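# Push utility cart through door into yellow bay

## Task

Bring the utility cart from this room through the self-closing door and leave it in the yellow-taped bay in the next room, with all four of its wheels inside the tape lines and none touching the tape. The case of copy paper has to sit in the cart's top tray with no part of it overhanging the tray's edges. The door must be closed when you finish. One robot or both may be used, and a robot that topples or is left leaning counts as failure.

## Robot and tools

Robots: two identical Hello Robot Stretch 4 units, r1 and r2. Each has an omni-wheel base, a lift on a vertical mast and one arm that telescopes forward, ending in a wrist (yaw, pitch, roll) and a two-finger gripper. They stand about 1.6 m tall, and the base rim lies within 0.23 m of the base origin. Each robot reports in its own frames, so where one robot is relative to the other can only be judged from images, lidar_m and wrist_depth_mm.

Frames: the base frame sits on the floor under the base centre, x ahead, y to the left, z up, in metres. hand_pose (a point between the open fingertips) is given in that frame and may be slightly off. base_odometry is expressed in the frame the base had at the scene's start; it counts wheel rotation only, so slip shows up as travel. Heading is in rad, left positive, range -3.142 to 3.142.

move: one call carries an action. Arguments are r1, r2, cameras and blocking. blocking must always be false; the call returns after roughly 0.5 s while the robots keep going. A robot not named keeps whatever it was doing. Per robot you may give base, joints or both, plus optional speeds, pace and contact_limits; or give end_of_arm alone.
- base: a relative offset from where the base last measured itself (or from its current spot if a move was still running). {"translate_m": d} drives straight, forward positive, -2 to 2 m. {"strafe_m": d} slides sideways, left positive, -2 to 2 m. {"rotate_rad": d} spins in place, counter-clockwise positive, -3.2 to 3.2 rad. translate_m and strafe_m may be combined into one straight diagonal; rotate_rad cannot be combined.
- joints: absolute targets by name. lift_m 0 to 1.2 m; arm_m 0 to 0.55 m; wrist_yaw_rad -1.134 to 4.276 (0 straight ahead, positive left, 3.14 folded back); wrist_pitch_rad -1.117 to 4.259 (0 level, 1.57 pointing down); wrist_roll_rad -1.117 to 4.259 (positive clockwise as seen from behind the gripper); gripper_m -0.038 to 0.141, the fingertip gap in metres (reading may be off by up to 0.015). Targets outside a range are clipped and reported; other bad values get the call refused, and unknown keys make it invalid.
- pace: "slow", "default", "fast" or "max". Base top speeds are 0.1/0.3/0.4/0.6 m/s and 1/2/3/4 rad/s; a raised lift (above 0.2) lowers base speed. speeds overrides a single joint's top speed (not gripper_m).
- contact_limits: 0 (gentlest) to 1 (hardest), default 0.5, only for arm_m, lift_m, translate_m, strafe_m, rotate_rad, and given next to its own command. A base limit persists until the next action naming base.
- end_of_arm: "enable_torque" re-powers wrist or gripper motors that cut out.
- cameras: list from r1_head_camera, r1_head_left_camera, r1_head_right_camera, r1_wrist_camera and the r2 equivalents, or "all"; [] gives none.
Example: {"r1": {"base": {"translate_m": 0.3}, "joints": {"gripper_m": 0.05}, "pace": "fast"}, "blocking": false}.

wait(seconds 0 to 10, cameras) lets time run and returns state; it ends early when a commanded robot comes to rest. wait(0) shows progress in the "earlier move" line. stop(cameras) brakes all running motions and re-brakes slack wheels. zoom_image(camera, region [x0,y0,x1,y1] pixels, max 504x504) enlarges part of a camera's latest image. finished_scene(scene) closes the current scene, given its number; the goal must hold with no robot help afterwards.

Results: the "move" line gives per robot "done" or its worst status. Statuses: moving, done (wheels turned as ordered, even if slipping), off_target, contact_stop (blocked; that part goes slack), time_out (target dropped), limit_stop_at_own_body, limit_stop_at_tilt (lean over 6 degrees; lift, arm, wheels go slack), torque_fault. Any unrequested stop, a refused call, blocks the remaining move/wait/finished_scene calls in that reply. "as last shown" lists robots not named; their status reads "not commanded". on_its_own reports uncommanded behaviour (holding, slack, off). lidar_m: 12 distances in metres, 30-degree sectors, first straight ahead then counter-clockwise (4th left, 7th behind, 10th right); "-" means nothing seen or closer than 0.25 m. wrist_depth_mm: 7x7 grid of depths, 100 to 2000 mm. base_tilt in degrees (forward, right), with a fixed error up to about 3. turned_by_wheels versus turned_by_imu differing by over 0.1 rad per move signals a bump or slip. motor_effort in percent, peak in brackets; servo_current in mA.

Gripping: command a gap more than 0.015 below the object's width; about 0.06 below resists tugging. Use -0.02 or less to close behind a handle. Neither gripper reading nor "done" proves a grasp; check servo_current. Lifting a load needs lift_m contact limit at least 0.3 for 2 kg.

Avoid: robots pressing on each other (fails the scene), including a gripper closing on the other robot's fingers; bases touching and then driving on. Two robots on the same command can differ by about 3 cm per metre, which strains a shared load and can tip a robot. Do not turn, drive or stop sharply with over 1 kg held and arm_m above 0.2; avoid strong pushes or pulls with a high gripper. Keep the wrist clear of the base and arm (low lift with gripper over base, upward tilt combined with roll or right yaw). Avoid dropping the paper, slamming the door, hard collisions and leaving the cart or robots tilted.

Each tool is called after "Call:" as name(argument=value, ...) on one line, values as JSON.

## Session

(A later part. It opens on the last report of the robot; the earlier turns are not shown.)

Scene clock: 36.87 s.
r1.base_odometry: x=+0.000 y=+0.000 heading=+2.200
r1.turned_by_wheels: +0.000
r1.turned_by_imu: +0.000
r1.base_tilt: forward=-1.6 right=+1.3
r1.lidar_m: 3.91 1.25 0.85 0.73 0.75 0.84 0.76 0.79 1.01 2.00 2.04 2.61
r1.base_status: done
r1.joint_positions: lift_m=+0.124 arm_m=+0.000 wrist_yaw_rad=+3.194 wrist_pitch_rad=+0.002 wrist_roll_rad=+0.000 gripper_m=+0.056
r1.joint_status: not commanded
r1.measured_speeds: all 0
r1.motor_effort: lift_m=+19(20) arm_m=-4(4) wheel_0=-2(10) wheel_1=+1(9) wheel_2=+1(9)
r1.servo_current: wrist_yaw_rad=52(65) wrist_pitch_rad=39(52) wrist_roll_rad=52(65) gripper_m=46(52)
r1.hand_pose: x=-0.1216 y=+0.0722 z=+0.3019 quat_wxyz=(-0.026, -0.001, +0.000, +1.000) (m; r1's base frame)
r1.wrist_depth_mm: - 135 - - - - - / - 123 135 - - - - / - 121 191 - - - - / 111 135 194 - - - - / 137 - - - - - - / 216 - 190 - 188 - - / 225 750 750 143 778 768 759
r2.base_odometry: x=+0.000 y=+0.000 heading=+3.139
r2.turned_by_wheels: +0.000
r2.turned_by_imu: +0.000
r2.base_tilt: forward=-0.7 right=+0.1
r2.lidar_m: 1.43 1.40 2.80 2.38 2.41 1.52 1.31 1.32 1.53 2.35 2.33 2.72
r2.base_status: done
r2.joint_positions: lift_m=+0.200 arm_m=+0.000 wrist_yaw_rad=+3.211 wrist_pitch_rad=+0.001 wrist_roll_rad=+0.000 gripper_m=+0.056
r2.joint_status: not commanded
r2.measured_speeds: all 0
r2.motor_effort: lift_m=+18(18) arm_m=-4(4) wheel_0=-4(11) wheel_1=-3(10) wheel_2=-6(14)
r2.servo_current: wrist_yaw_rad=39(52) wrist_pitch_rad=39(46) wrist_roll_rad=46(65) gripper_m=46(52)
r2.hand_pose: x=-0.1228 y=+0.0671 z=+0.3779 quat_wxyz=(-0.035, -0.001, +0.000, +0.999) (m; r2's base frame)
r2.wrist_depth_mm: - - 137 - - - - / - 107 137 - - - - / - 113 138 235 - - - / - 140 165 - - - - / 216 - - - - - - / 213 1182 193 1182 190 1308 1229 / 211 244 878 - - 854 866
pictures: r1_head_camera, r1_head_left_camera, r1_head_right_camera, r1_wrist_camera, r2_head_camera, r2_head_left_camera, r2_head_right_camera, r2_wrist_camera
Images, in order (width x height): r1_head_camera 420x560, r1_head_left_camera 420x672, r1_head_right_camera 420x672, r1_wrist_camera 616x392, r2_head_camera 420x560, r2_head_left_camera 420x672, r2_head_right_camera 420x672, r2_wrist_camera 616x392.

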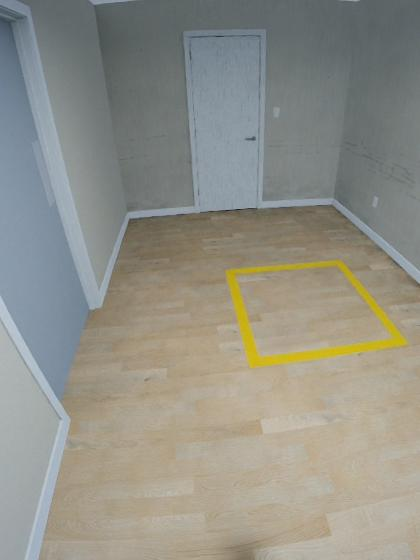

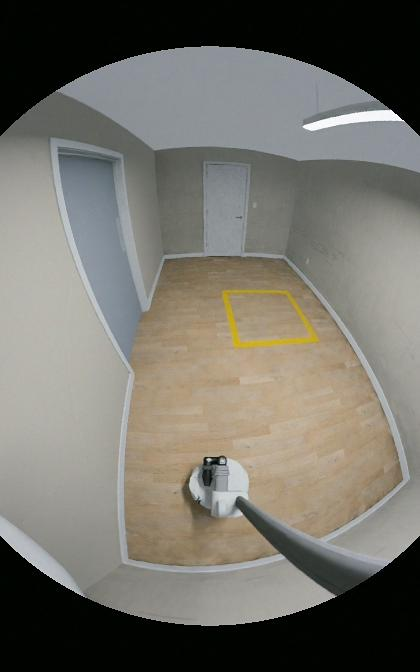

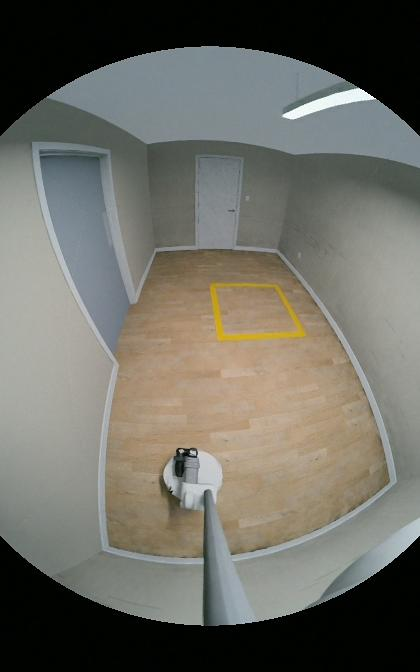

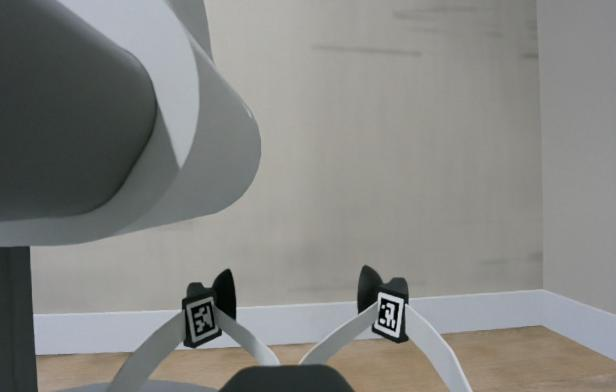

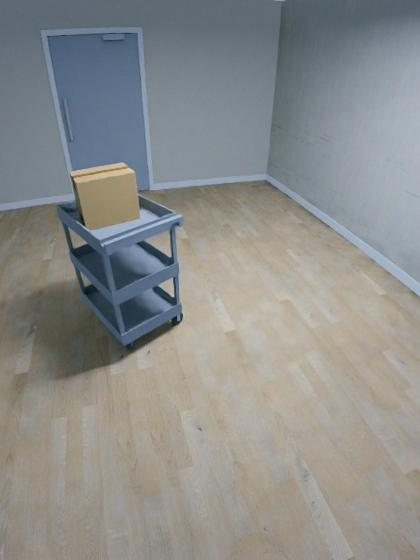

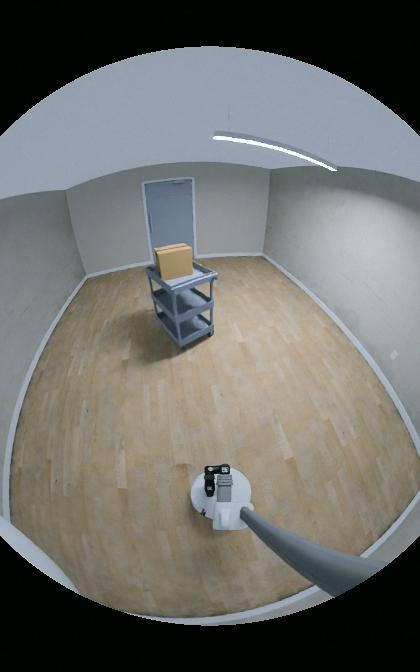

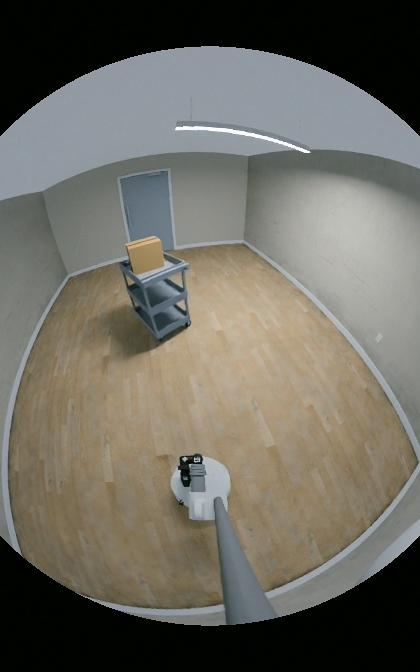

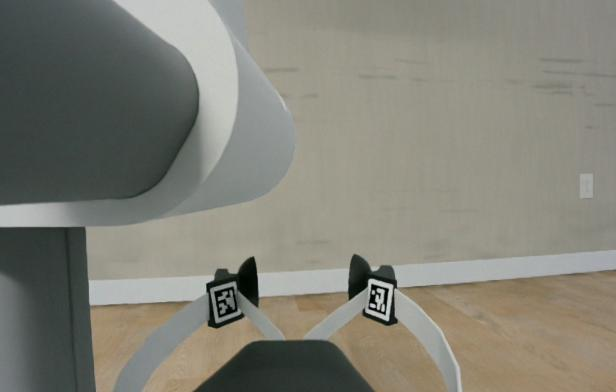

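Call:
move(blocking=false, r1={"base":{"translate_m":1.8,"strafe_m":-0.04},"pace":"fast"}, r2={"base":{"translate_m":1.9,"strafe_m":-0.7},"pace":"fast"}, cameras=[])

Call:
wait(seconds=8, cameras=[])

Call:
wait(seconds=8, cameras=[])

Call:
move(blocking=false, r1={"base":{"rotate_rad":1.69},"joints":{"lift_m":0.7},"pace":"default"}, r2={"base":{"translate_m":1.73,"strafe_m":1.77},"pace":"fast"})

Call:
wait(seconds=8, cameras=[])

Call:
wait(seconds=8)

Scene clock: 146.33 s.
move: r1 moving; r2 moving
r1.base_odometry: x=-0.029 y=+0.041 heading=+2.200
r1.turned_by_wheels: +0.000
r1.turned_by_imu: +0.000
r1.base_tilt: forward=-1.6 right=+1.3
r1.lidar_m: 3.87 1.24 0.82 0.73 0.76 0.92 0.82 0.84 1.05 2.00 2.03 2.58
r1.base_status: translate_m moving; strafe_m moving
r1.joint_positions: lift_m=+0.124 arm_m=+0.000 wrist_yaw_rad=+3.194 wrist_pitch_rad=+0.002 wrist_roll_rad=+0.000 gripper_m=+0.056
r1.joint_status: not commanded
r1.measured_speeds: translate_m=+0.194 strafe_m=-0.004 rotate_rad=+0.001 lift_m=+0.000 arm_m=+0.000 wrist_yaw_rad=+0.000 wrist_pitch_rad=+0.000 wrist_roll_rad=+0.000
r1.motor_effort: lift_m=+19(20) arm_m=-4(4) wheel_0=+7(8) wheel_1=+6(8) wheel_2=-12(12)
r1.servo_current: wrist_yaw_rad=46(59) wrist_pitch_rad=39(46) wrist_roll_rad=52(59) gripper_m=39(46)
r1.hand_pose: x=-0.1216 y=+0.0722 z=+0.3019 quat_wxyz=(-0.026, -0.001, +0.000, +1.000) (m; r1's base frame)
r1.wrist_depth_mm: - 134 134 - - - - / - 115 133 - - - - / - 117 148 - - - - / 109 135 191 - - - - / 209 - - - - - - / 216 - 190 - 187 - - / 214 759 759 798 788 750 759
r2.base_odometry: x=-0.050 y=+0.019 heading=+3.139
r2.turned_by_wheels: +0.000
r2.turned_by_imu: +0.001
r2.base_tilt: forward=-0.7 right=+0.1
r2.lidar_m: 1.38 1.35 2.81 2.43 2.43 1.59 1.35 1.35 1.61 2.29 2.28 2.72
r2.base_status: translate_m moving; strafe_m moving
r2.joint_positions: lift_m=+0.200 arm_m=+0.000 wrist_yaw_rad=+3.211 wrist_pitch_rad=+0.001 wrist_roll_rad=+0.000 gripper_m=+0.056
r2.joint_status: not commanded
r2.measured_speeds: translate_m=+0.195 strafe_m=-0.072 rotate_rad=-0.001 lift_m=+0.000 arm_m=+0.000 wrist_yaw_rad=+0.000 wrist_pitch_rad=+0.000 wrist_roll_rad=+0.000
r2.motor_effort: lift_m=+18(18) arm_m=-4(4) wheel_0=+11(15) wheel_1=+8(8) wheel_2=-15(16)
r2.servo_current: wrist_yaw_rad=33(52) wrist_pitch_rad=39(46) wrist_roll_rad=46(59) gripper_m=46(52)
r2.hand_pose: x=-0.1228 y=+0.0671 z=+0.3779 quat_wxyz=(-0.035, -0.001, +0.000, +0.999) (m; r2's base frame)
r2.wrist_depth_mm: - - 137 - - - - / - 107 138 - - - - / - 113 138 234 - - - / - 140 164 - - - - / 216 - - - - - - / 213 1205 192 1182 190 1308 1205 / 211 244 891 - - 854 866
pictures: none
No camera images: "cameras" was empty.

Scene clock: 151.63 s.
earlier move: r1 done; r2 moving
r1.base_odometry: x=-1.027 y=+1.479 heading=+2.200
r1.turned_by_wheels: +0.000
r1.turned_by_imu: +0.000
r1.base_tilt: forward=-1.6 right=+1.2
r1.lidar_m: 2.14 1.68 1.08 1.05 1.09 1.29 2.57 2.60 1.94 1.76 1.79 2.28
r1.base_status: done
r1.joint_positions: lift_m=+0.124 arm_m=+0.000 wrist_yaw_rad=+3.194 wrist_pitch_rad=+0.002 wrist_roll_rad=+0.000 gripper_m=+0.056
r1.joint_status: not commanded
r1.measured_speeds: all 0
r1.motor_effort: lift_m=+19(20) arm_m=-4(4) wheel_0=+0(10) wheel_1=+1(8) wheel_2=+0(13)
r1.servo_current: wrist_yaw_rad=52(72) wrist_pitch_rad=33(52) wrist_roll_rad=59(65) gripper_m=46(46)
r1.hand_pose: x=-0.1216 y=+0.0722 z=+0.3019 quat_wxyz=(-0.026, -0.001, +0.000, +1.000) (m; r1's base frame)
r1.wrist_depth_mm: - 135 - - - - - / - 123 147 - - - - / - 121 191 - - - - / 110 135 206 - - - - / 217 - - - - 1756 - / 1008 1205 193 1160 187 1160 1008 / 750 759 768 798 778 759 759
r2.base_odometry: x=-1.891 y=+0.702 heading=+3.139
r2.turned_by_wheels: +0.000
r2.turned_by_imu: +0.003
r2.base_tilt: forward=-0.7 right=+0.0
r2.lidar_m: 2.50 2.85 3.30 0.82 0.79 3.41 2.96 2.39 1.40 1.21 1.19 1.42
r2.base_status: translate_m moving; strafe_m moving
r2.joint_positions: lift_m=+0.200 arm_m=+0.000 wrist_yaw_rad=+3.211 wrist_pitch_rad=+0.001 wrist_roll_rad=+0.000 gripper_m=+0.056
r2.joint_status: not commanded
r2.measured_speeds: translate_m=+0.085 strafe_m=-0.031 rotate_rad=+0.006 lift_m=+0.000 arm_m=+0.000 wrist_yaw_rad=+0.000 wrist_pitch_rad=+0.000 wrist_roll_rad=+0.000
r2.motor_effort: lift_m=+18(18) arm_m=-4(5) wheel_0=-1(15) wheel_1=+3(8) wheel_2=-1(16)
r2.servo_current: wrist_yaw_rad=46(65) wrist_pitch_rad=46(52) wrist_roll_rad=46(59) gripper_m=46(59)
r2.hand_pose: x=-0.1228 y=+0.0671 z=+0.3779 quat_wxyz=(-0.035, -0.001, +0.000, +0.999) (m; r2's base frame)
r2.wrist_depth_mm: - - 137 - - - - / - 107 137 - - - - / - 111 138 - - - - / - 140 178 - - - - / 216 - - - - - - / 213 1308 196 1281 190 1336 1182 / 211 244 878 - - 854 891
wait: 5.30 of 8 s (r1 has come to rest)
pictures: none
No camera images: "cameras" was empty.

Scene clock: 152.13 s.
earlier move: r2 done
r1.base_odometry: x=-1.027 y=+1.479 heading=+2.200
r1.turned_by_wheels: +0.000
r1.turned_by_imu: +0.000
r1.base_tilt: forward=-1.6 right=+1.3
r1.lidar_m: 2.14 1.72 1.10 1.05 1.10 1.30 2.57 2.60 1.91 1.75 1.79 2.24
r1.base_status: done
r1.joint_positions: lift_m=+0.124 arm_m=+0.000 wrist_yaw_rad=+3.194 wrist_pitch_rad=+0.002 wrist_roll_rad=+0.000 gripper_m=+0.056
r1.joint_status: not commanded
r1.measured_speeds: all 0
r1.motor_effort: lift_m=+20(20) arm_m=-4(4) wheel_0=+0(10) wheel_1=+1(8) wheel_2=+0(13)
r1.servo_current: wrist_yaw_rad=20(72) wrist_pitch_rad=39(52) wrist_roll_rad=52(72) gripper_m=46(46)
r1.hand_pose: x=-0.1216 y=+0.0722 z=+0.3019 quat_wxyz=(-0.026, -0.001, +0.000, +1.000) (m; r1's base frame)
r1.wrist_depth_mm: - 135 - - - - - / - 124 146 - - - - / - 121 192 - - - - / 111 136 206 - - - - / 215 - - - - 1808 - / 991 1255 194 1182 187 1138 991 / 741 768 759 788 788 759 750
r2.base_odometry: x=-1.898 y=+0.705 heading=+3.139
r2.turned_by_wheels: +0.000
r2.turned_by_imu: +0.000
r2.base_tilt: forward=-0.7 right=+0.0
r2.lidar_m: 2.46 2.83 3.35 0.84 0.81 3.44 2.95 2.37 1.39 1.20 1.20 1.40
r2.base_status: done
r2.joint_positions: lift_m=+0.200 arm_m=+0.000 wrist_yaw_rad=+3.211 wrist_pitch_rad=+0.001 wrist_roll_rad=+0.000 gripper_m=+0.056
r2.joint_status: not commanded
r2.measured_speeds: all 0
r2.motor_effort: lift_m=+18(18) arm_m=-4(5) wheel_0=-2(15) wheel_1=+3(8) wheel_2=+0(16)
r2.servo_current: wrist_yaw_rad=46(65) wrist_pitch_rad=39(52) wrist_roll_rad=46(59) gripper_m=46(59)
r2.hand_pose: x=-0.1228 y=+0.0671 z=+0.3779 quat_wxyz=(-0.035, -0.001, +0.000, +0.999) (m; r2's base frame)
r2.wrist_depth_mm: - - 137 - - - - / - 107 137 - - - - / - 110 138 - - - - / - 140 179 - - - - / 216 - - - - - - / 213 1255 196 1281 190 1336 1205 / 211 244 878 - - 854 891
wait: 0.50 of 8 s (r2 has come to rest)
pictures: none
No camera images: "cameras" was empty.

Scene clock: 152.63 s.
move: r1 moving; r2 moving
r1.base_odometry: x=-1.027 y=+1.479 heading=+2.453
r1.turned_by_wheels: +0.252
r1.turned_by_imu: +0.253
r1.base_tilt: forward=-1.6 right=+1.3
r1.lidar_m: 2.13 1.27 1.06 1.07 1.21 1.73 2.54 2.29 1.81 1.76 1.92 2.17
r1.base_status: rotate_rad moving
r1.joint_positions: lift_m=+0.162 arm_m=+0.000 wrist_yaw_rad=+3.194 wrist_pitch_rad=+0.002 wrist_roll_rad=+0.000 gripper_m=+0.056
r1.joint_status: lift_m moving
r1.measured_speeds: translate_m=+0.000 strafe_m=+0.000 rotate_rad=+0.972 lift_m=+0.146 arm_m=+0.000 wrist_yaw_rad=+0.000 wrist_pitch_rad=+0.000 wrist_roll_rad=+0.000
r1.motor_effort: lift_m=+24(27) arm_m=-4(4) wheel_0=-7(7) wheel_1=-7(8) wheel_2=-8(8)
r1.servo_current: wrist_yaw_rad=39(65) wrist_pitch_rad=39(46) wrist_roll_rad=59(59) gripper_m=39(46)
r1.hand_pose: x=-0.1216 y=+0.0722 z=+0.3395 quat_wxyz=(-0.026, -0.001, +0.000, +1.000) (m; r1's base frame)
r1.wrist_depth_mm: - 135 - - - - - / - 124 146 - - - - / - 121 191 - - - - / 111 136 206 - - - - / 216 - - - - - 1708 / 1098 1308 194 1308 187 1229 1229 / 831 831 820 866 866 842 878
r2.base_odometry: x=-1.935 y=+0.668 heading=+3.139
r2.turned_by_wheels: +0.000
r2.turned_by_imu: +0.000
r2.base_tilt: forward=-0.7 right=+0.0
r2.lidar_m: 2.56 2.78 3.25 0.82 0.78 3.49 3.03 2.44 1.42 1.20 1.21 1.44
r2.base_status: translate_m moving; strafe_m moving
r2.joint_positions: lift_m=+0.200 arm_m=+0.000 wrist_yaw_rad=+3.211 wrist_pitch_rad=+0.001 wrist_roll_rad=+0.000 gripper_m=+0.056
r2.joint_status: not commanded
r2.measured_speeds: translate_m=+0.142 strafe_m=+0.144 rotate_rad=-0.002 lift_m=+0.000 arm_m=+0.000 wrist_yaw_rad=+0.000 wrist_pitch_rad=+0.000 wrist_roll_rad=+0.000
r2.motor_effort: lift_m=+18(18) arm_m=-4(4) wheel_0=-11(11) wheel_1=+14(14) wheel_2=-12(13)
r2.servo_current: wrist_yaw_rad=46(46) wrist_pitch_rad=39(46) wrist_roll_rad=46(59) gripper_m=46(52)
r2.hand_pose: x=-0.1228 y=+0.0671 z=+0.3779 quat_wxyz=(-0.035, -0.001, +0.000, +0.999) (m; r2's base frame)
r2.wrist_depth_mm: - - 136 - - - - / - - 137 - - - - / - 111 138 291 - - - / - 139 172 - - - - / 213 - - - - - - / 211 1281 196 1281 190 1336 1205 / 205 241 878 - - 866 878
pictures: r1_head_camera, r1_head_left_camera, r1_head_right_camera, r1_wrist_camera, r2_head_camera, r2_head_left_camera, r2_head_right_camera, r2_wrist_camera
Images, in order (width x height): r1_head_camera 420x560, r1_head_left_camera 420x672, r1_head_right_camera 420x672, r1_wrist_camera 616x392, r2_head_camera 420x560, r2_head_left_camera 420x672, r2_head_right_camera 420x672, r2_wrist_camera 616x392.

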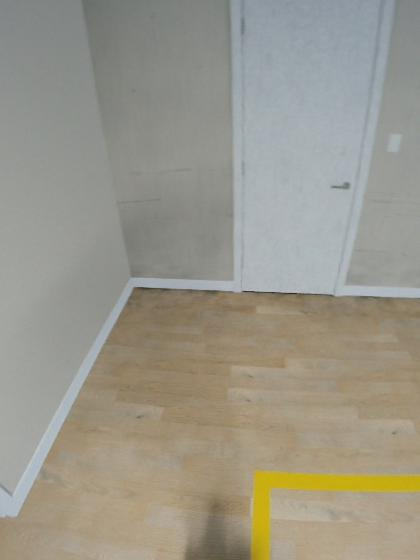

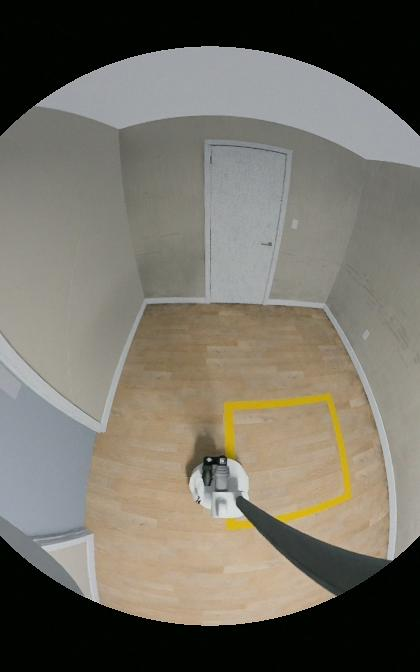

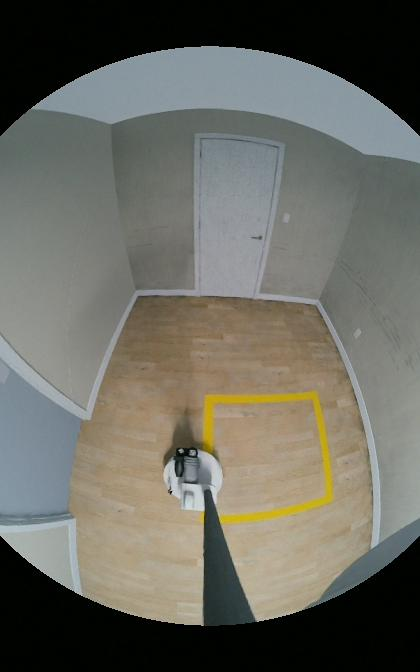

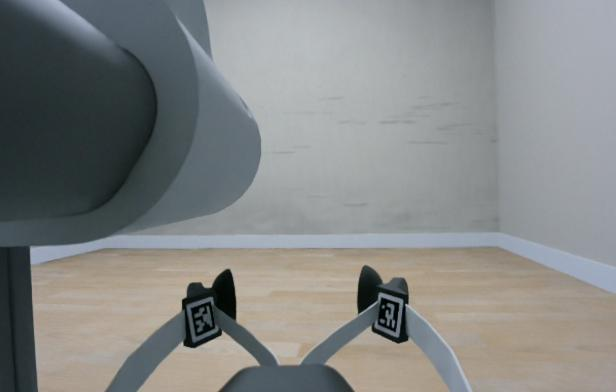

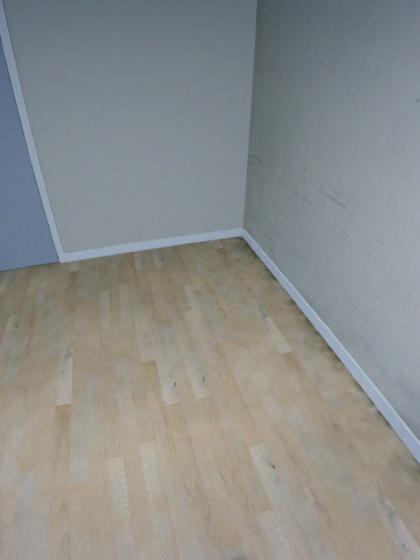

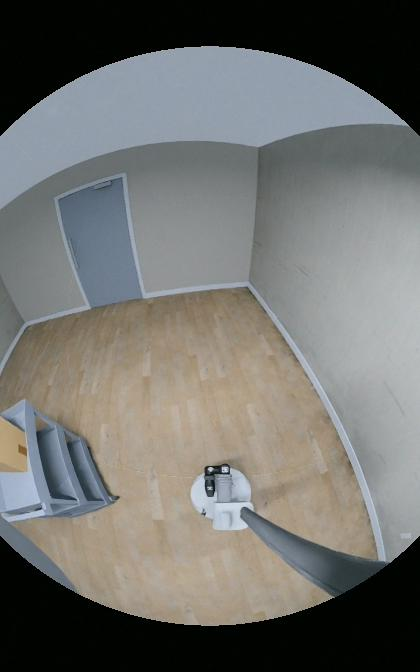

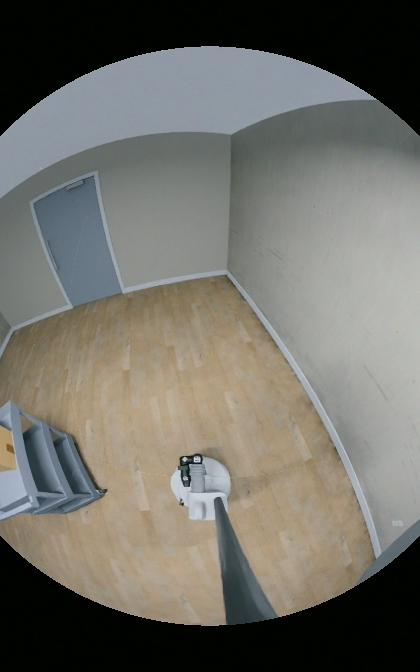

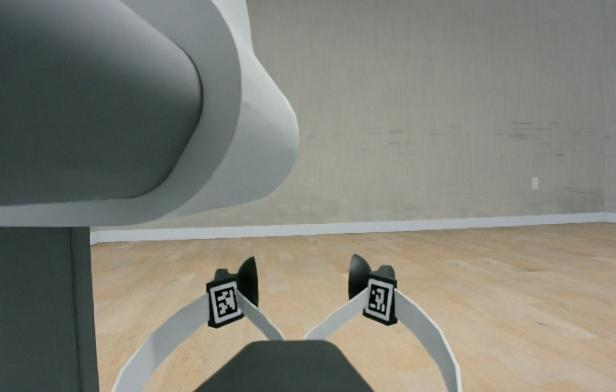

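Scene clock: 155.33 s.
earlier move: r1 done; r2 moving
r1.base_odometry: x=-1.027 y=+1.479 heading=-2.393
r1.turned_by_wheels: +1.437
r1.turned_by_imu: +1.445
r1.base_tilt: forward=-1.6 right=+1.3
r1.lidar_m: 1.07 1.13 1.42 2.54 2.57 1.84 1.76 1.87 2.26 2.15 1.47 1.05
r1.base_status: done
r1.joint_positions: lift_m=+0.700 arm_m=+0.000 wrist_yaw_rad=+3.194 wrist_pitch_rad=+0.002 wrist_roll_rad=+0.000 gripper_m=+0.056
r1.joint_status: all done
r1.measured_speeds: all 0
r1.motor_effort: lift_m=+24(28) arm_m=-4(4) wheel_0=-2(9) wheel_1=-1(8) wheel_2=+1(8)
r1.servo_current: wrist_yaw_rad=65(65) wrist_pitch_rad=39(52) wrist_roll_rad=39(65) gripper_m=39(46)
r1.hand_pose: x=-0.1216 y=+0.0722 z=+0.8771 quat_wxyz=(-0.026, -0.001, +0.000, +1.000) (m; r1's base frame)
r1.wrist_depth_mm: - 135 - - - - - / - 122 135 - - - - / - 121 190 - - - - / 110 136 194 - - - - / 137 - - - - - - / 216 - 190 - 188 - - / - 151 182 137 - - -
r2.base_odometry: x=-2.661 y=-0.071 heading=+3.139
r2.turned_by_wheels: +0.000
r2.turned_by_imu: +0.003
r2.base_tilt: forward=-0.7 right=+0.1
r2.lidar_m: 1.92 1.89 2.22 2.98 2.99 0.63 0.81 3.49 2.02 1.75 1.77 2.08
r2.base_status: translate_m moving; strafe_m moving
r2.joint_positions: lift_m=+0.200 arm_m=+0.000 wrist_yaw_rad=+3.211 wrist_pitch_rad=+0.001 wrist_roll_rad=+0.000 gripper_m=+0.056
r2.joint_status: not commanded
r2.measured_speeds: translate_m=+0.280 strafe_m=+0.286 rotate_rad=+0.001 lift_m=+0.000 arm_m=+0.000 wrist_yaw_rad=+0.000 wrist_pitch_rad=+0.000 wrist_roll_rad=+0.000
r2.motor_effort: lift_m=+18(18) arm_m=-4(4) wheel_0=-2(11) wheel_1=+7(16) wheel_2=-8(14)
r2.servo_current: wrist_yaw_rad=46(52) wrist_pitch_rad=39(46) wrist_roll_rad=52(59) gripper_m=52(52)
r2.hand_pose: x=-0.1228 y=+0.0671 z=+0.3779 quat_wxyz=(-0.035, -0.001, +0.000, +0.999) (m; r2's base frame)
r2.wrist_depth_mm: - - 137 - - - - / - - 137 1060 - - - / - 111 138 273 - - - / - 139 172 - - - - / 213 - - - - - - / 211 1281 196 1205 189 - - / 206 242 891 - - 798 615
wait: 2.70 of 8 s (r1 has come to rest)
pictures: none
No camera images: "cameras" was empty.

Scene clock: 159.60 s.
earlier move: r2 done
r1.base_odometry: x=-1.027 y=+1.479 heading=-2.393
r1.turned_by_wheels: +0.000
r1.turned_by_imu: +0.000
r1.base_tilt: forward=-1.6 right=+1.3
r1.lidar_m: 1.09 1.15 1.45 2.52 2.54 1.87 1.76 1.85 2.25 2.17 1.47 1.03
r1.base_status: done
r1.joint_positions: lift_m=+0.700 arm_m=+0.000 wrist_yaw_rad=+3.194 wrist_pitch_rad=+0.002 wrist_roll_rad=+0.000 gripper_m=+0.056
r1.joint_status: all done
r1.measured_speeds: all 0
r1.motor_effort: lift_m=+24(28) arm_m=-4(4) wheel_0=-3(9) wheel_1=-1(8) wheel_2=+0(8)
r1.servo_current: wrist_yaw_rad=46(72) wrist_pitch_rad=46(52) wrist_roll_rad=46(65) gripper_m=46(52)
r1.hand_pose: x=-0.1216 y=+0.0722 z=+0.8771 quat_wxyz=(-0.026, -0.001, +0.000, +1.000) (m; r1's base frame)
r1.wrist_depth_mm: - 134 - - - - - / - 122 135 - - - - / - 121 190 - - - - / 110 136 195 - - - - / 137 - - - - - - / 216 - 190 - 188 - - / - 151 182 136 - - -
r2.base_odometry: x=-3.633 y=-1.060 heading=+3.139
r2.turned_by_wheels: +0.000
r2.turned_by_imu: +0.003
r2.base_tilt: forward=-0.7 right=+0.1
r2.lidar_m: 0.71 0.73 0.87 1.58 2.27 2.66 1.68 1.58 2.88 2.47 1.45 0.86
r2.base_status: done
r2.joint_positions: lift_m=+0.200 arm_m=+0.000 wrist_yaw_rad=+3.211 wrist_pitch_rad=+0.001 wrist_roll_rad=+0.000 gripper_m=+0.056
r2.joint_status: not commanded
r2.measured_speeds: all 0
r2.motor_effort: lift_m=+18(18) arm_m=-4(4) wheel_0=-4(11) wheel_1=+1(16) wheel_2=-2(14)
r2.servo_current: wrist_yaw_rad=39(59) wrist_pitch_rad=39(52) wrist_roll_rad=52(59) gripper_m=46(59)
r2.hand_pose: x=-0.1228 y=+0.0671 z=+0.3779 quat_wxyz=(-0.035, -0.001, +0.000, +0.999) (m; r2's base frame)
r2.wrist_depth_mm: - - 137 - - - - / - 107 137 - - - - / - 110 138 - - - - / - 140 178 - - - - / 216 - - - - - - / 213 1308 196 1281 190 1308 1182 / 211 244 878 - - 854 878
wait: 4.27 of 8 s (r2 has come to rest)
pictures: r1_head_camera, r1_head_left_camera, r1_head_right_camera, r1_wrist_camera, r2_head_camera, r2_head_left_camera, r2_head_right_camera, r2_wrist_camera
Images, in order (width x height): r1_head_camera 420x560, r1_head_left_camera 420x672, r1_head_right_camera 420x672, r1_wrist_camera 616x392, r2_head_camera 420x560, r2_head_left_camera 420x672, r2_head_right_camera 420x672, r2_wrist_camera 616x392.

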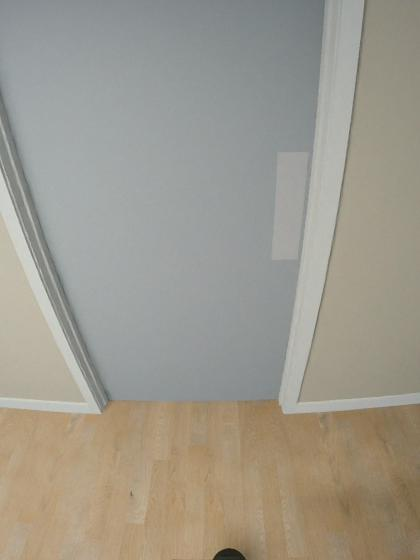

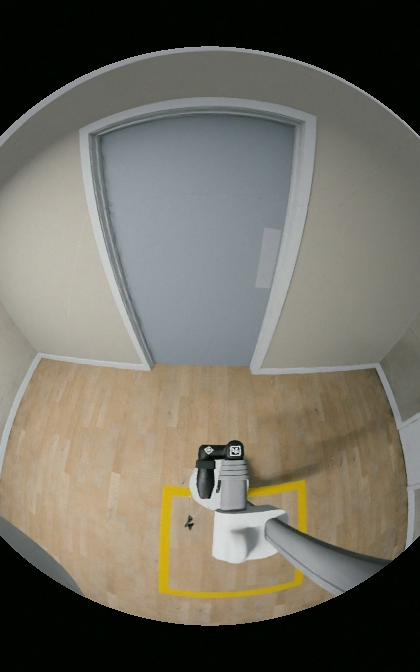

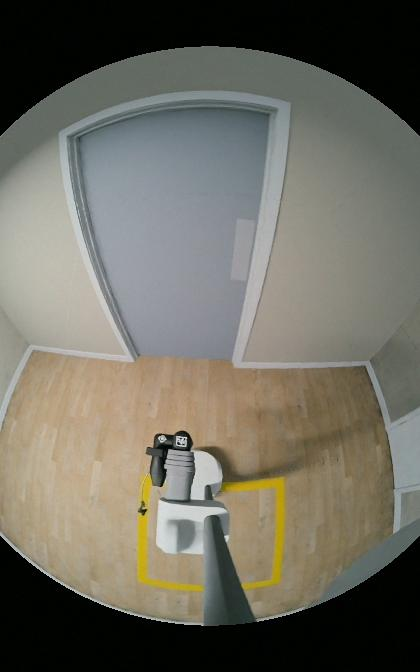

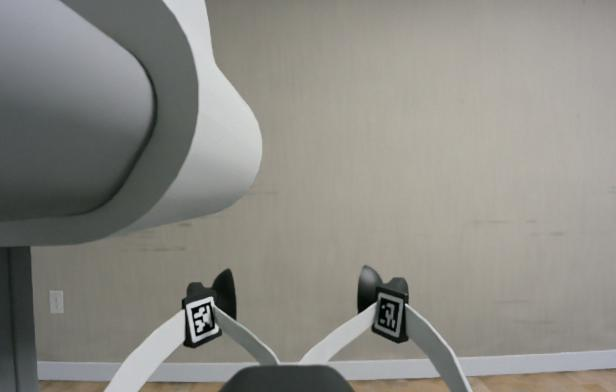

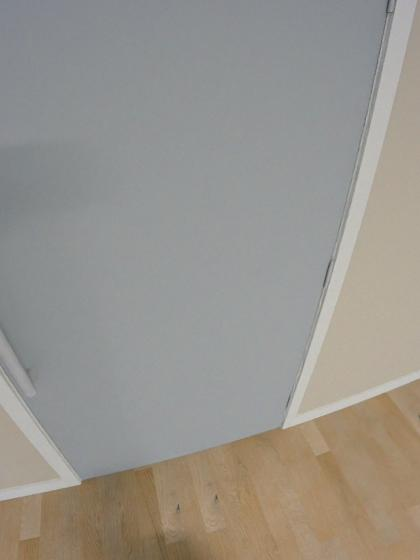

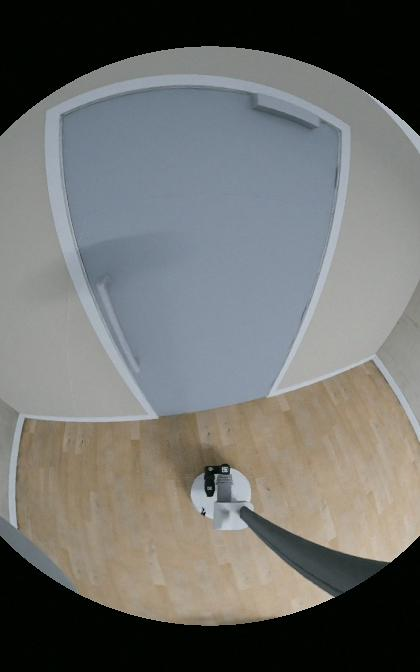

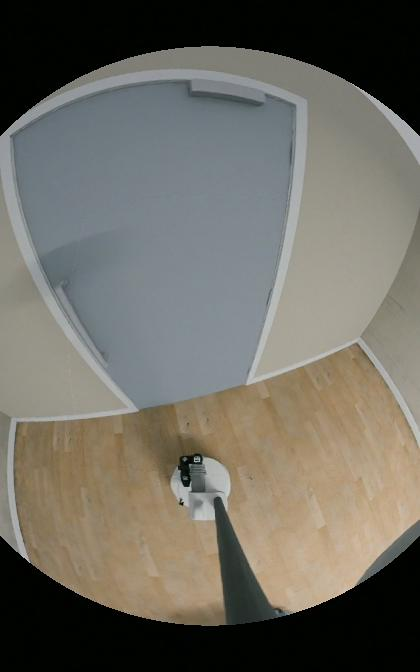

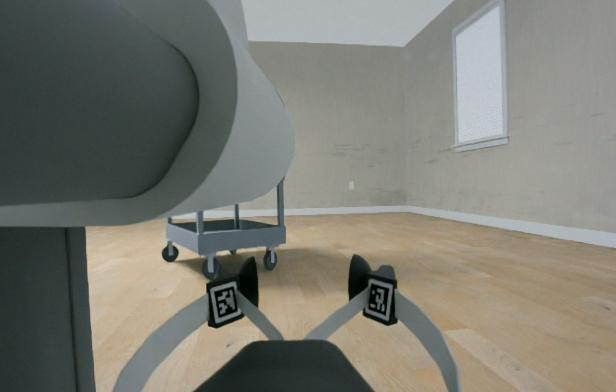

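Call:
move(blocking=false, r2={"base":{"rotate_rad":0.29},"joints":{"lift_m":0.85,"gripper_m":0.13},"pace":"default"}, r1={"joints":{"lift_m":0.9,"gripper_m":0.12,"wrist_yaw_rad":0.0}}, cameras=[])

Call:
wait(seconds=3, cameras=[])

Call:
move(blocking=false, r2={"base":{"strafe_m":0.27},"joints":{"wrist_yaw_rad":0}}, cameras=[])

Call:
wait(seconds=3, cameras=["r2_head_camera","r2_wrist_camera","r2_head_left_camera"])

Scene clock: 170.97 s.
move: r1 moving; r2 moving
r1.base_odometry: x=-1.027 y=+1.479 heading=-2.393
r1.turned_by_wheels: +0.000
r1.turned_by_imu: +0.000
r1.base_tilt: forward=-1.6 right=+1.3
r1.lidar_m: 1.09 1.13 1.43 2.55 2.57 1.85 1.75 1.84 2.23 2.13 1.46 1.06
r1.base_status: not commanded
r1.joint_positions: lift_m=+0.738 arm_m=+0.000 wrist_yaw_rad=+2.607 wrist_pitch_rad=+0.002 wrist_roll_rad=+0.000 gripper_m=+0.075
r1.joint_status: lift_m moving; wrist_yaw_rad moving; gripper_m moving
r1.measured_speeds: translate_m=+0.000 strafe_m=+0.000 rotate_rad=+0.000 lift_m=+0.146 arm_m=+0.000 wrist_yaw_rad=-1.819 wrist_pitch_rad=+0.000 wrist_roll_rad=+0.000
r1.motor_effort: lift_m=+27(27) arm_m=-4(4) wheel_0=-2(2) wheel_1=-1(1) wheel_2=+1(1)
r1.servo_current: wrist_yaw_rad=104(124) wrist_pitch_rad=39(46) wrist_roll_rad=39(72) gripper_m=78(78)
r1.hand_pose: x=-0.0328 y=+0.2221 z=+0.9152 quat_wxyz=(+0.264, -0.001, +0.000, +0.965) (m; r1's base frame)
r1.wrist_depth_mm: - - - - - - - / - - - - - - - / - - - - - - - / - - - - - - - / - - - - - - - / - - 196 - 189 - - / - 145 1863 143 - 1983 -
r2.base_odometry: x=-3.633 y=-1.060 heading=-2.922
r2.turned_by_wheels: +0.223
r2.turned_by_imu: +0.217
r2.base_tilt: forward=-0.7 right=+0.1
r2.lidar_m: 0.72 0.76 1.03 2.26 2.34 3.12 1.57 3.61 2.60 2.49 1.07 0.77
r2.base_status: rotate_rad moving
r2.joint_positions: lift_m=+0.238 arm_m=+0.000 wrist_yaw_rad=+3.211 wrist_pitch_rad=+0.001 wrist_roll_rad=+0.000 gripper_m=+0.075
r2.joint_status: lift_m moving; gripper_m moving
r2.measured_speeds: translate_m=+0.000 strafe_m=+0.001 rotate_rad=+0.546 lift_m=+0.146 arm_m=+0.000 wrist_yaw_rad=+0.000 wrist_pitch_rad=+0.000 wrist_roll_rad=+0.000
r2.motor_effort: lift_m=+24(26) arm_m=-4(4) wheel_0=-6(10) wheel_1=-6(10) wheel_2=-6(11)
r2.servo_current: wrist_yaw_rad=46(59) wrist_pitch_rad=33(46) wrist_roll_rad=52(52) gripper_m=78(98)
r2.hand_pose: x=-0.1228 y=+0.0671 z=+0.4157 quat_wxyz=(-0.035, -0.001, +0.000, +0.999) (m; r2's base frame)
r2.wrist_depth_mm: - - 137 - - - - / - 107 137 - - - - / - 110 138 - - - - / - 140 178 - - - - / 216 - - 1921 - - - / 213 1397 190 1397 189 1430 1281 / 211 891 1008 - 991 917 931
pictures: none
No camera images: "cameras" was empty.

Scene clock: 172.87 s.
earlier move: r1 done; r2 moving
r1.base_odometry: x=-1.027 y=+1.479 heading=-2.393
r1.turned_by_wheels: +0.000
r1.turned_by_imu: +0.000
r1.base_tilt: forward=-1.6 right=+1.3
r1.lidar_m: 1.08 1.13 1.41 2.54 2.54 1.83 1.75 1.84 2.23 2.15 1.49 1.05
r1.base_status: not commanded
r1.joint_positions: lift_m=+0.900 arm_m=+0.000 wrist_yaw_rad=+0.003 wrist_pitch_rad=+0.002 wrist_roll_rad=+0.000 gripper_m=+0.120
r1.joint_status: all done
r1.measured_speeds: all 0
r1.motor_effort: lift_m=+24(27) arm_m=-3(4) wheel_0=-2(3) wheel_1=-1(2) wheel_2=+1(1)
r1.servo_current: wrist_yaw_rad=39(124) wrist_pitch_rad=39(52) wrist_roll_rad=33(72) gripper_m=39(104)
r1.hand_pose: x=+0.4595 y=-0.0867 z=+1.0772 quat_wxyz=(+1.000, +0.000, +0.001, +0.001) (m; r1's base frame)
r1.wrist_depth_mm: - - - - 854 - - / - - - - 878 - - / - - - 891 878 - - / - - - 891 878 - - / - - - - 878 - - / - 194 - - 191 - - / - 140 - 139 - - -
r2.base_odometry: x=-3.633 y=-1.060 heading=-2.855
r2.turned_by_wheels: +0.066
r2.turned_by_imu: +0.065
r2.base_tilt: forward=-0.7 right=+0.1
r2.lidar_m: 0.72 0.74 1.12 2.26 2.41 3.37 1.58 3.39 2.57 2.48 1.01 0.74
r2.base_status: done
r2.joint_positions: lift_m=+0.762 arm_m=+0.000 wrist_yaw_rad=+3.211 wrist_pitch_rad=+0.001 wrist_roll_rad=+0.000 gripper_m=+0.130
r2.joint_status: lift_m moving; the others done
r2.measured_speeds: translate_m=+0.000 strafe_m=+0.000 rotate_rad=+0.000 lift_m=+0.234 arm_m=+0.000 wrist_yaw_rad=+0.000 wrist_pitch_rad=+0.000 wrist_roll_rad=+0.000
r2.motor_effort: lift_m=+22(26) arm_m=-4(4) wheel_0=-2(10) wheel_1=-2(10) wheel_2=-5(11)
r2.servo_current: wrist_yaw_rad=52(59) wrist_pitch_rad=39(46) wrist_roll_rad=39(65) gripper_m=46(111)
r2.hand_pose: x=-0.1228 y=+0.0671 z=+0.9404 quat_wxyz=(-0.035, -0.001, +0.000, +0.999) (m; r2's base frame)
r2.wrist_depth_mm: - - 137 - - - - / - 107 137 - - - - / - 113 138 - - - - / - 140 178 1863 - - - / 216 - - - - - - / 213 219 218 - 195 - - / 211 - - - - 1921 -
wait: 1.90 of 3 s (r1 has come to rest)
pictures: none
No camera images: "cameras" was empty.

Scene clock: 173.37 s.
earlier move: r2 moving
move: r2 moving
r1: as last shown
r1.lidar_m: 1.06 1.13 1.42 2.54 2.58 1.85 1.75 1.84 2.25 2.16 1.50 1.06
r1.motor_effort: lift_m=+24(24) arm_m=-2(3) wheel_0=-2(3) wheel_1=-1(2) wheel_2=+0(1)
r1.servo_current: wrist_yaw_rad=33(59) wrist_pitch_rad=46(52) wrist_roll_rad=46(72) gripper_m=39(46)
r1.wrist_depth_mm: - - - - 842 - - / - - - - 878 - - / - - - 878 878 - - / - - - 878 904 - - / - - - - 891 - - / - 194 - - 191 - - / - 140 - 139 - - -
r2.base_odometry: x=-3.623 y=-1.095 heading=-2.855
r2.turned_by_wheels: +0.000
r2.turned_by_imu: +0.000
r2.base_tilt: forward=-0.7 right=+0.1
r2.lidar_m: 0.72 0.72 1.09 2.22 2.36 3.32 1.58 3.47 2.63 2.48 1.00 0.77
r2.base_status: strafe_m moving
r2.joint_positions: lift_m=+0.839 arm_m=+0.000 wrist_yaw_rad=+2.650 wrist_pitch_rad=+0.001 wrist_roll_rad=+0.000 gripper_m=+0.130
r2.joint_status: lift_m moving; wrist_yaw_rad moving
r2.measured_speeds: translate_m=+0.001 strafe_m=+0.141 rotate_rad=-0.006 lift_m=+0.084 arm_m=+0.000 wrist_yaw_rad=-1.741 wrist_pitch_rad=+0.000 wrist_roll_rad=+0.000
r2.motor_effort: lift_m=+23(25) arm_m=-4(4) wheel_0=-13(13) wheel_1=+11(11) wheel_2=+0(3)
r2.servo_current: wrist_yaw_rad=52(143) wrist_pitch_rad=39(52) wrist_roll_rad=46(52) gripper_m=46(59)
r2.hand_pose: x=-0.0420 y=+0.2132 z=+1.0173 quat_wxyz=(+0.243, -0.001, +0.000, +0.970) (m; r2's base frame)
r2.wrist_depth_mm: - - - - - - - / - - - - - - - / 234 - - - - - - / - - - - - - - / - - - - - - - / - 1499 218 - 219 - - / - - - - - - -
pictures: none
No camera images: "cameras" was empty.

Scene clock: 175.30 s.
earlier move: r2 done
r1.base_odometry: x=-1.027 y=+1.479 heading=-2.393
r1.turned_by_wheels: +0.000
r1.turned_by_imu: +0.000
r1.base_tilt: forward=-1.6 right=+1.2
r1.lidar_m: 1.09 1.14 1.43 2.54 2.54 1.85 1.77 1.84 2.25 2.15 1.48 1.04
r1.base_status: not commanded
r1.joint_positions: lift_m=+0.900 arm_m=+0.000 wrist_yaw_rad=+0.003 wrist_pitch_rad=+0.002 wrist_roll_rad=+0.000 gripper_m=+0.120
r1.joint_status: not commanded
r1.measured_speeds: all 0
r1.motor_effort: lift_m=+24(24) arm_m=+2(3) wheel_0=-2(3) wheel_1=-1(2) wheel_2=+1(1)
r1.servo_current: wrist_yaw_rad=59(65) wrist_pitch_rad=39(52) wrist_roll_rad=52(72) gripper_m=46(52)
r1.hand_pose: x=+0.4595 y=-0.0867 z=+1.0772 quat_wxyz=(+1.000, +0.000, +0.001, +0.001) (m; r1's base frame)
r1.wrist_depth_mm: - - - - 842 - - / - - - - 866 - - / - - - 878 878 - - / - - - 878 891 - - / - - - - 891 - - / - 195 - - 191 - - / - 140 - 139 - - -
r2.base_odometry: x=-3.557 y=-1.319 heading=-2.855
r2.turned_by_wheels: +0.000
r2.turned_by_imu: +0.000
r2.base_tilt: forward=-0.7 right=+0.1
r2.lidar_m: 0.67 0.80 1.13 1.98 2.12 3.01 1.62 1.80 2.82 2.56 1.03 0.78
r2.base_status: done
r2.joint_positions: lift_m=+0.850 arm_m=+0.000 wrist_yaw_rad=+0.003 wrist_pitch_rad=+0.001 wrist_roll_rad=+0.000 gripper_m=+0.130
r2.joint_status: all done
r2.measured_speeds: all 0
r2.motor_effort: lift_m=+21(25) arm_m=-4(4) wheel_0=-2(14) wheel_1=+3(12) wheel_2=+0(3)
r2.servo_current: wrist_yaw_rad=39(163) wrist_pitch_rad=39(52) wrist_roll_rad=46(59) gripper_m=46(59)
r2.hand_pose: x=+0.4596 y=-0.0866 z=+1.0276 quat_wxyz=(+1.000, +0.000, +0.001, +0.001) (m; r2's base frame)
r2.wrist_depth_mm: - 517 442 - - - - / - 517 445 - - - - / - 517 449 - - - - / - 525 449 - - - - / - 530 455 - - - - / - 190 218 - 190 - - / - - 535 - - - -
wait: 1.93 of 3 s (r2 has come to rest)
pictures: r2_head_camera, r2_head_left_camera, r2_wrist_camera
Images, in order (width x height): r2_head_camera 420x560, r2_head_left_camera 420x672, r2_wrist_camera 616x392.

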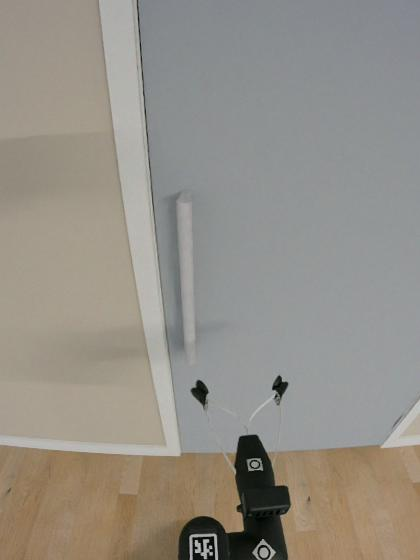

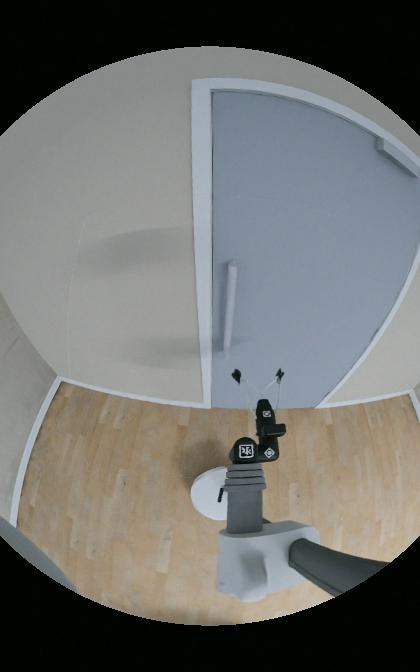

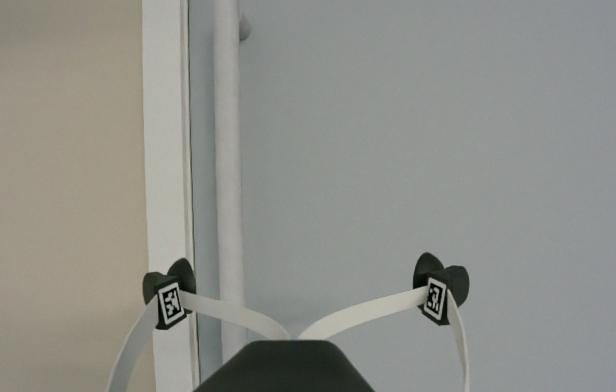

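Call:
move(blocking=false, r2={"base":{"strafe_m":0.105}}, cameras=[])

Call:
wait(seconds=3, cameras=["r2_wrist_camera"])

Scene clock: 180.77 s.
move: r2 moving
r1: as last shown
r1.base_tilt: forward=-1.6 right=+1.3
r1.lidar_m: 1.08 1.13 1.43 2.55 2.54 1.86 1.77 1.84 2.21 2.16 1.49 1.06
r1.motor_effort: lift_m=+24(24) arm_m=+4(4) wheel_0=-2(2) wheel_1=-1(2) wheel_2=+0(1)
r1.servo_current: wrist_yaw_rad=46(65) wrist_pitch_rad=39(46) wrist_roll_rad=59(65) gripper_m=39(46)
r1.wrist_depth_mm: - - - - 842 - - / - - - - 866 - - / - - - 891 891 - - / - - - 891 891 - - / - - - - 891 - - / - 195 - - 191 - - / - 140 - 139 - - -
r2.base_odometry: x=-3.547 y=-1.354 heading=-2.855
r2.turned_by_wheels: +0.000
r2.turned_by_imu: +0.001
r2.base_tilt: forward=-0.7 right=+0.1
r2.lidar_m: 0.68 0.79 1.13 1.94 2.07 2.92 1.64 1.64 2.87 2.55 1.05 0.73
r2.base_status: strafe_m moving
r2.joint_positions: lift_m=+0.850 arm_m=+0.000 wrist_yaw_rad=+0.003 wrist_pitch_rad=+0.001 wrist_roll_rad=+0.000 gripper_m=+0.130
r2.joint_status: not commanded
r2.measured_speeds: translate_m=+0.001 strafe_m=+0.141 rotate_rad=-0.005 lift_m=+0.000 arm_m=+0.000 wrist_yaw_rad=+0.000 wrist_pitch_rad=+0.000 wrist_roll_rad=+0.000
r2.motor_effort: lift_m=+21(21) arm_m=-4(4) wheel_0=-7(11) wheel_1=+11(12) wheel_2=-1(1)
r2.servo_current: wrist_yaw_rad=46(52) wrist_pitch_rad=39(39) wrist_roll_rad=46(65) gripper_m=59(59)
r2.hand_pose: x=+0.4596 y=-0.0866 z=+1.0276 quat_wxyz=(+1.000, +0.000, +0.001, +0.001) (m; r2's base frame)
r2.wrist_depth_mm: - - 508 - - - - / - - 517 - - - - / - - 517 - - - - / - - 521 - - - - / - - 521 - - - - / - 186 201 - 190 - - / - - 530 - - - -
pictures: none
No camera images: "cameras" was empty.

Scene clock: 181.77 s.
earlier move: r2 done
r1.base_odometry: x=-1.027 y=+1.479 heading=-2.393
r1.turned_by_wheels: +0.000
r1.turned_by_imu: +0.000
r1.base_tilt: forward=-1.6 right=+1.3
r1.lidar_m: 1.07 1.14 1.41 2.53 2.56 1.86 1.75 1.86 2.25 2.15 1.47 1.06
r1.base_status: not commanded
r1.joint_positions: lift_m=+0.900 arm_m=+0.000 wrist_yaw_rad=+0.003 wrist_pitch_rad=+0.002 wrist_roll_rad=+0.000 gripper_m=+0.120
r1.joint_status: not commanded
r1.measured_speeds: all 0
r1.motor_effort: lift_m=+24(24) arm_m=+3(4) wheel_0=-2(2) wheel_1=-1(2) wheel_2=+1(1)
r1.servo_current: wrist_yaw_rad=65(65) wrist_pitch_rad=39(46) wrist_roll_rad=52(65) gripper_m=39(52)
r1.hand_pose: x=+0.4595 y=-0.0867 z=+1.0772 quat_wxyz=(+1.000, +0.000, +0.001, +0.001) (m; r1's base frame)
r1.wrist_depth_mm: - - - - 842 - - / - - - - 878 - - / - - - 878 878 - - / - - - 891 866 - - / - - - - 891 - - / - 195 - - 192 - - / - 140 - 139 - - -
r2.base_odometry: x=-3.527 y=-1.420 heading=-2.855
r2.turned_by_wheels: +0.000
r2.turned_by_imu: +0.000
r2.base_tilt: forward=-0.7 right=+0.0
r2.lidar_m: 0.66 0.78 1.14 1.88 2.00 2.84 1.67 1.61 2.94 2.54 1.03 0.76
r2.base_status: done
r2.joint_positions: lift_m=+0.850 arm_m=+0.000 wrist_yaw_rad=+0.003 wrist_pitch_rad=+0.001 wrist_roll_rad=+0.000 gripper_m=+0.130
r2.joint_status: not commanded
r2.measured_speeds: all 0
r2.motor_effort: lift_m=+21(21) arm_m=-4(4) wheel_0=-1(11) wheel_1=+3(12) wheel_2=+0(1)
r2.servo_current: wrist_yaw_rad=52(59) wrist_pitch_rad=39(46) wrist_roll_rad=52(65) gripper_m=52(59)
r2.hand_pose: x=+0.4596 y=-0.0866 z=+1.0276 quat_wxyz=(+1.000, +0.000, +0.001, +0.001) (m; r2's base frame)
r2.wrist_depth_mm: - - 517 436 - - - / - - 517 439 - - - / - - 517 442 - - - / - - 521 445 - - - / - - 521 449 - - - / - 186 200 442 190 - - / - - - - - - -
wait: 1.00 of 3 s (r2 has come to rest)
pictures: r2_wrist_camera
Images, in order (width x height): r2_wrist_camera 616x392.

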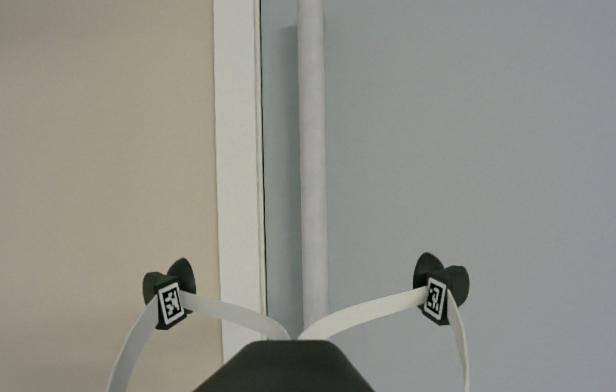

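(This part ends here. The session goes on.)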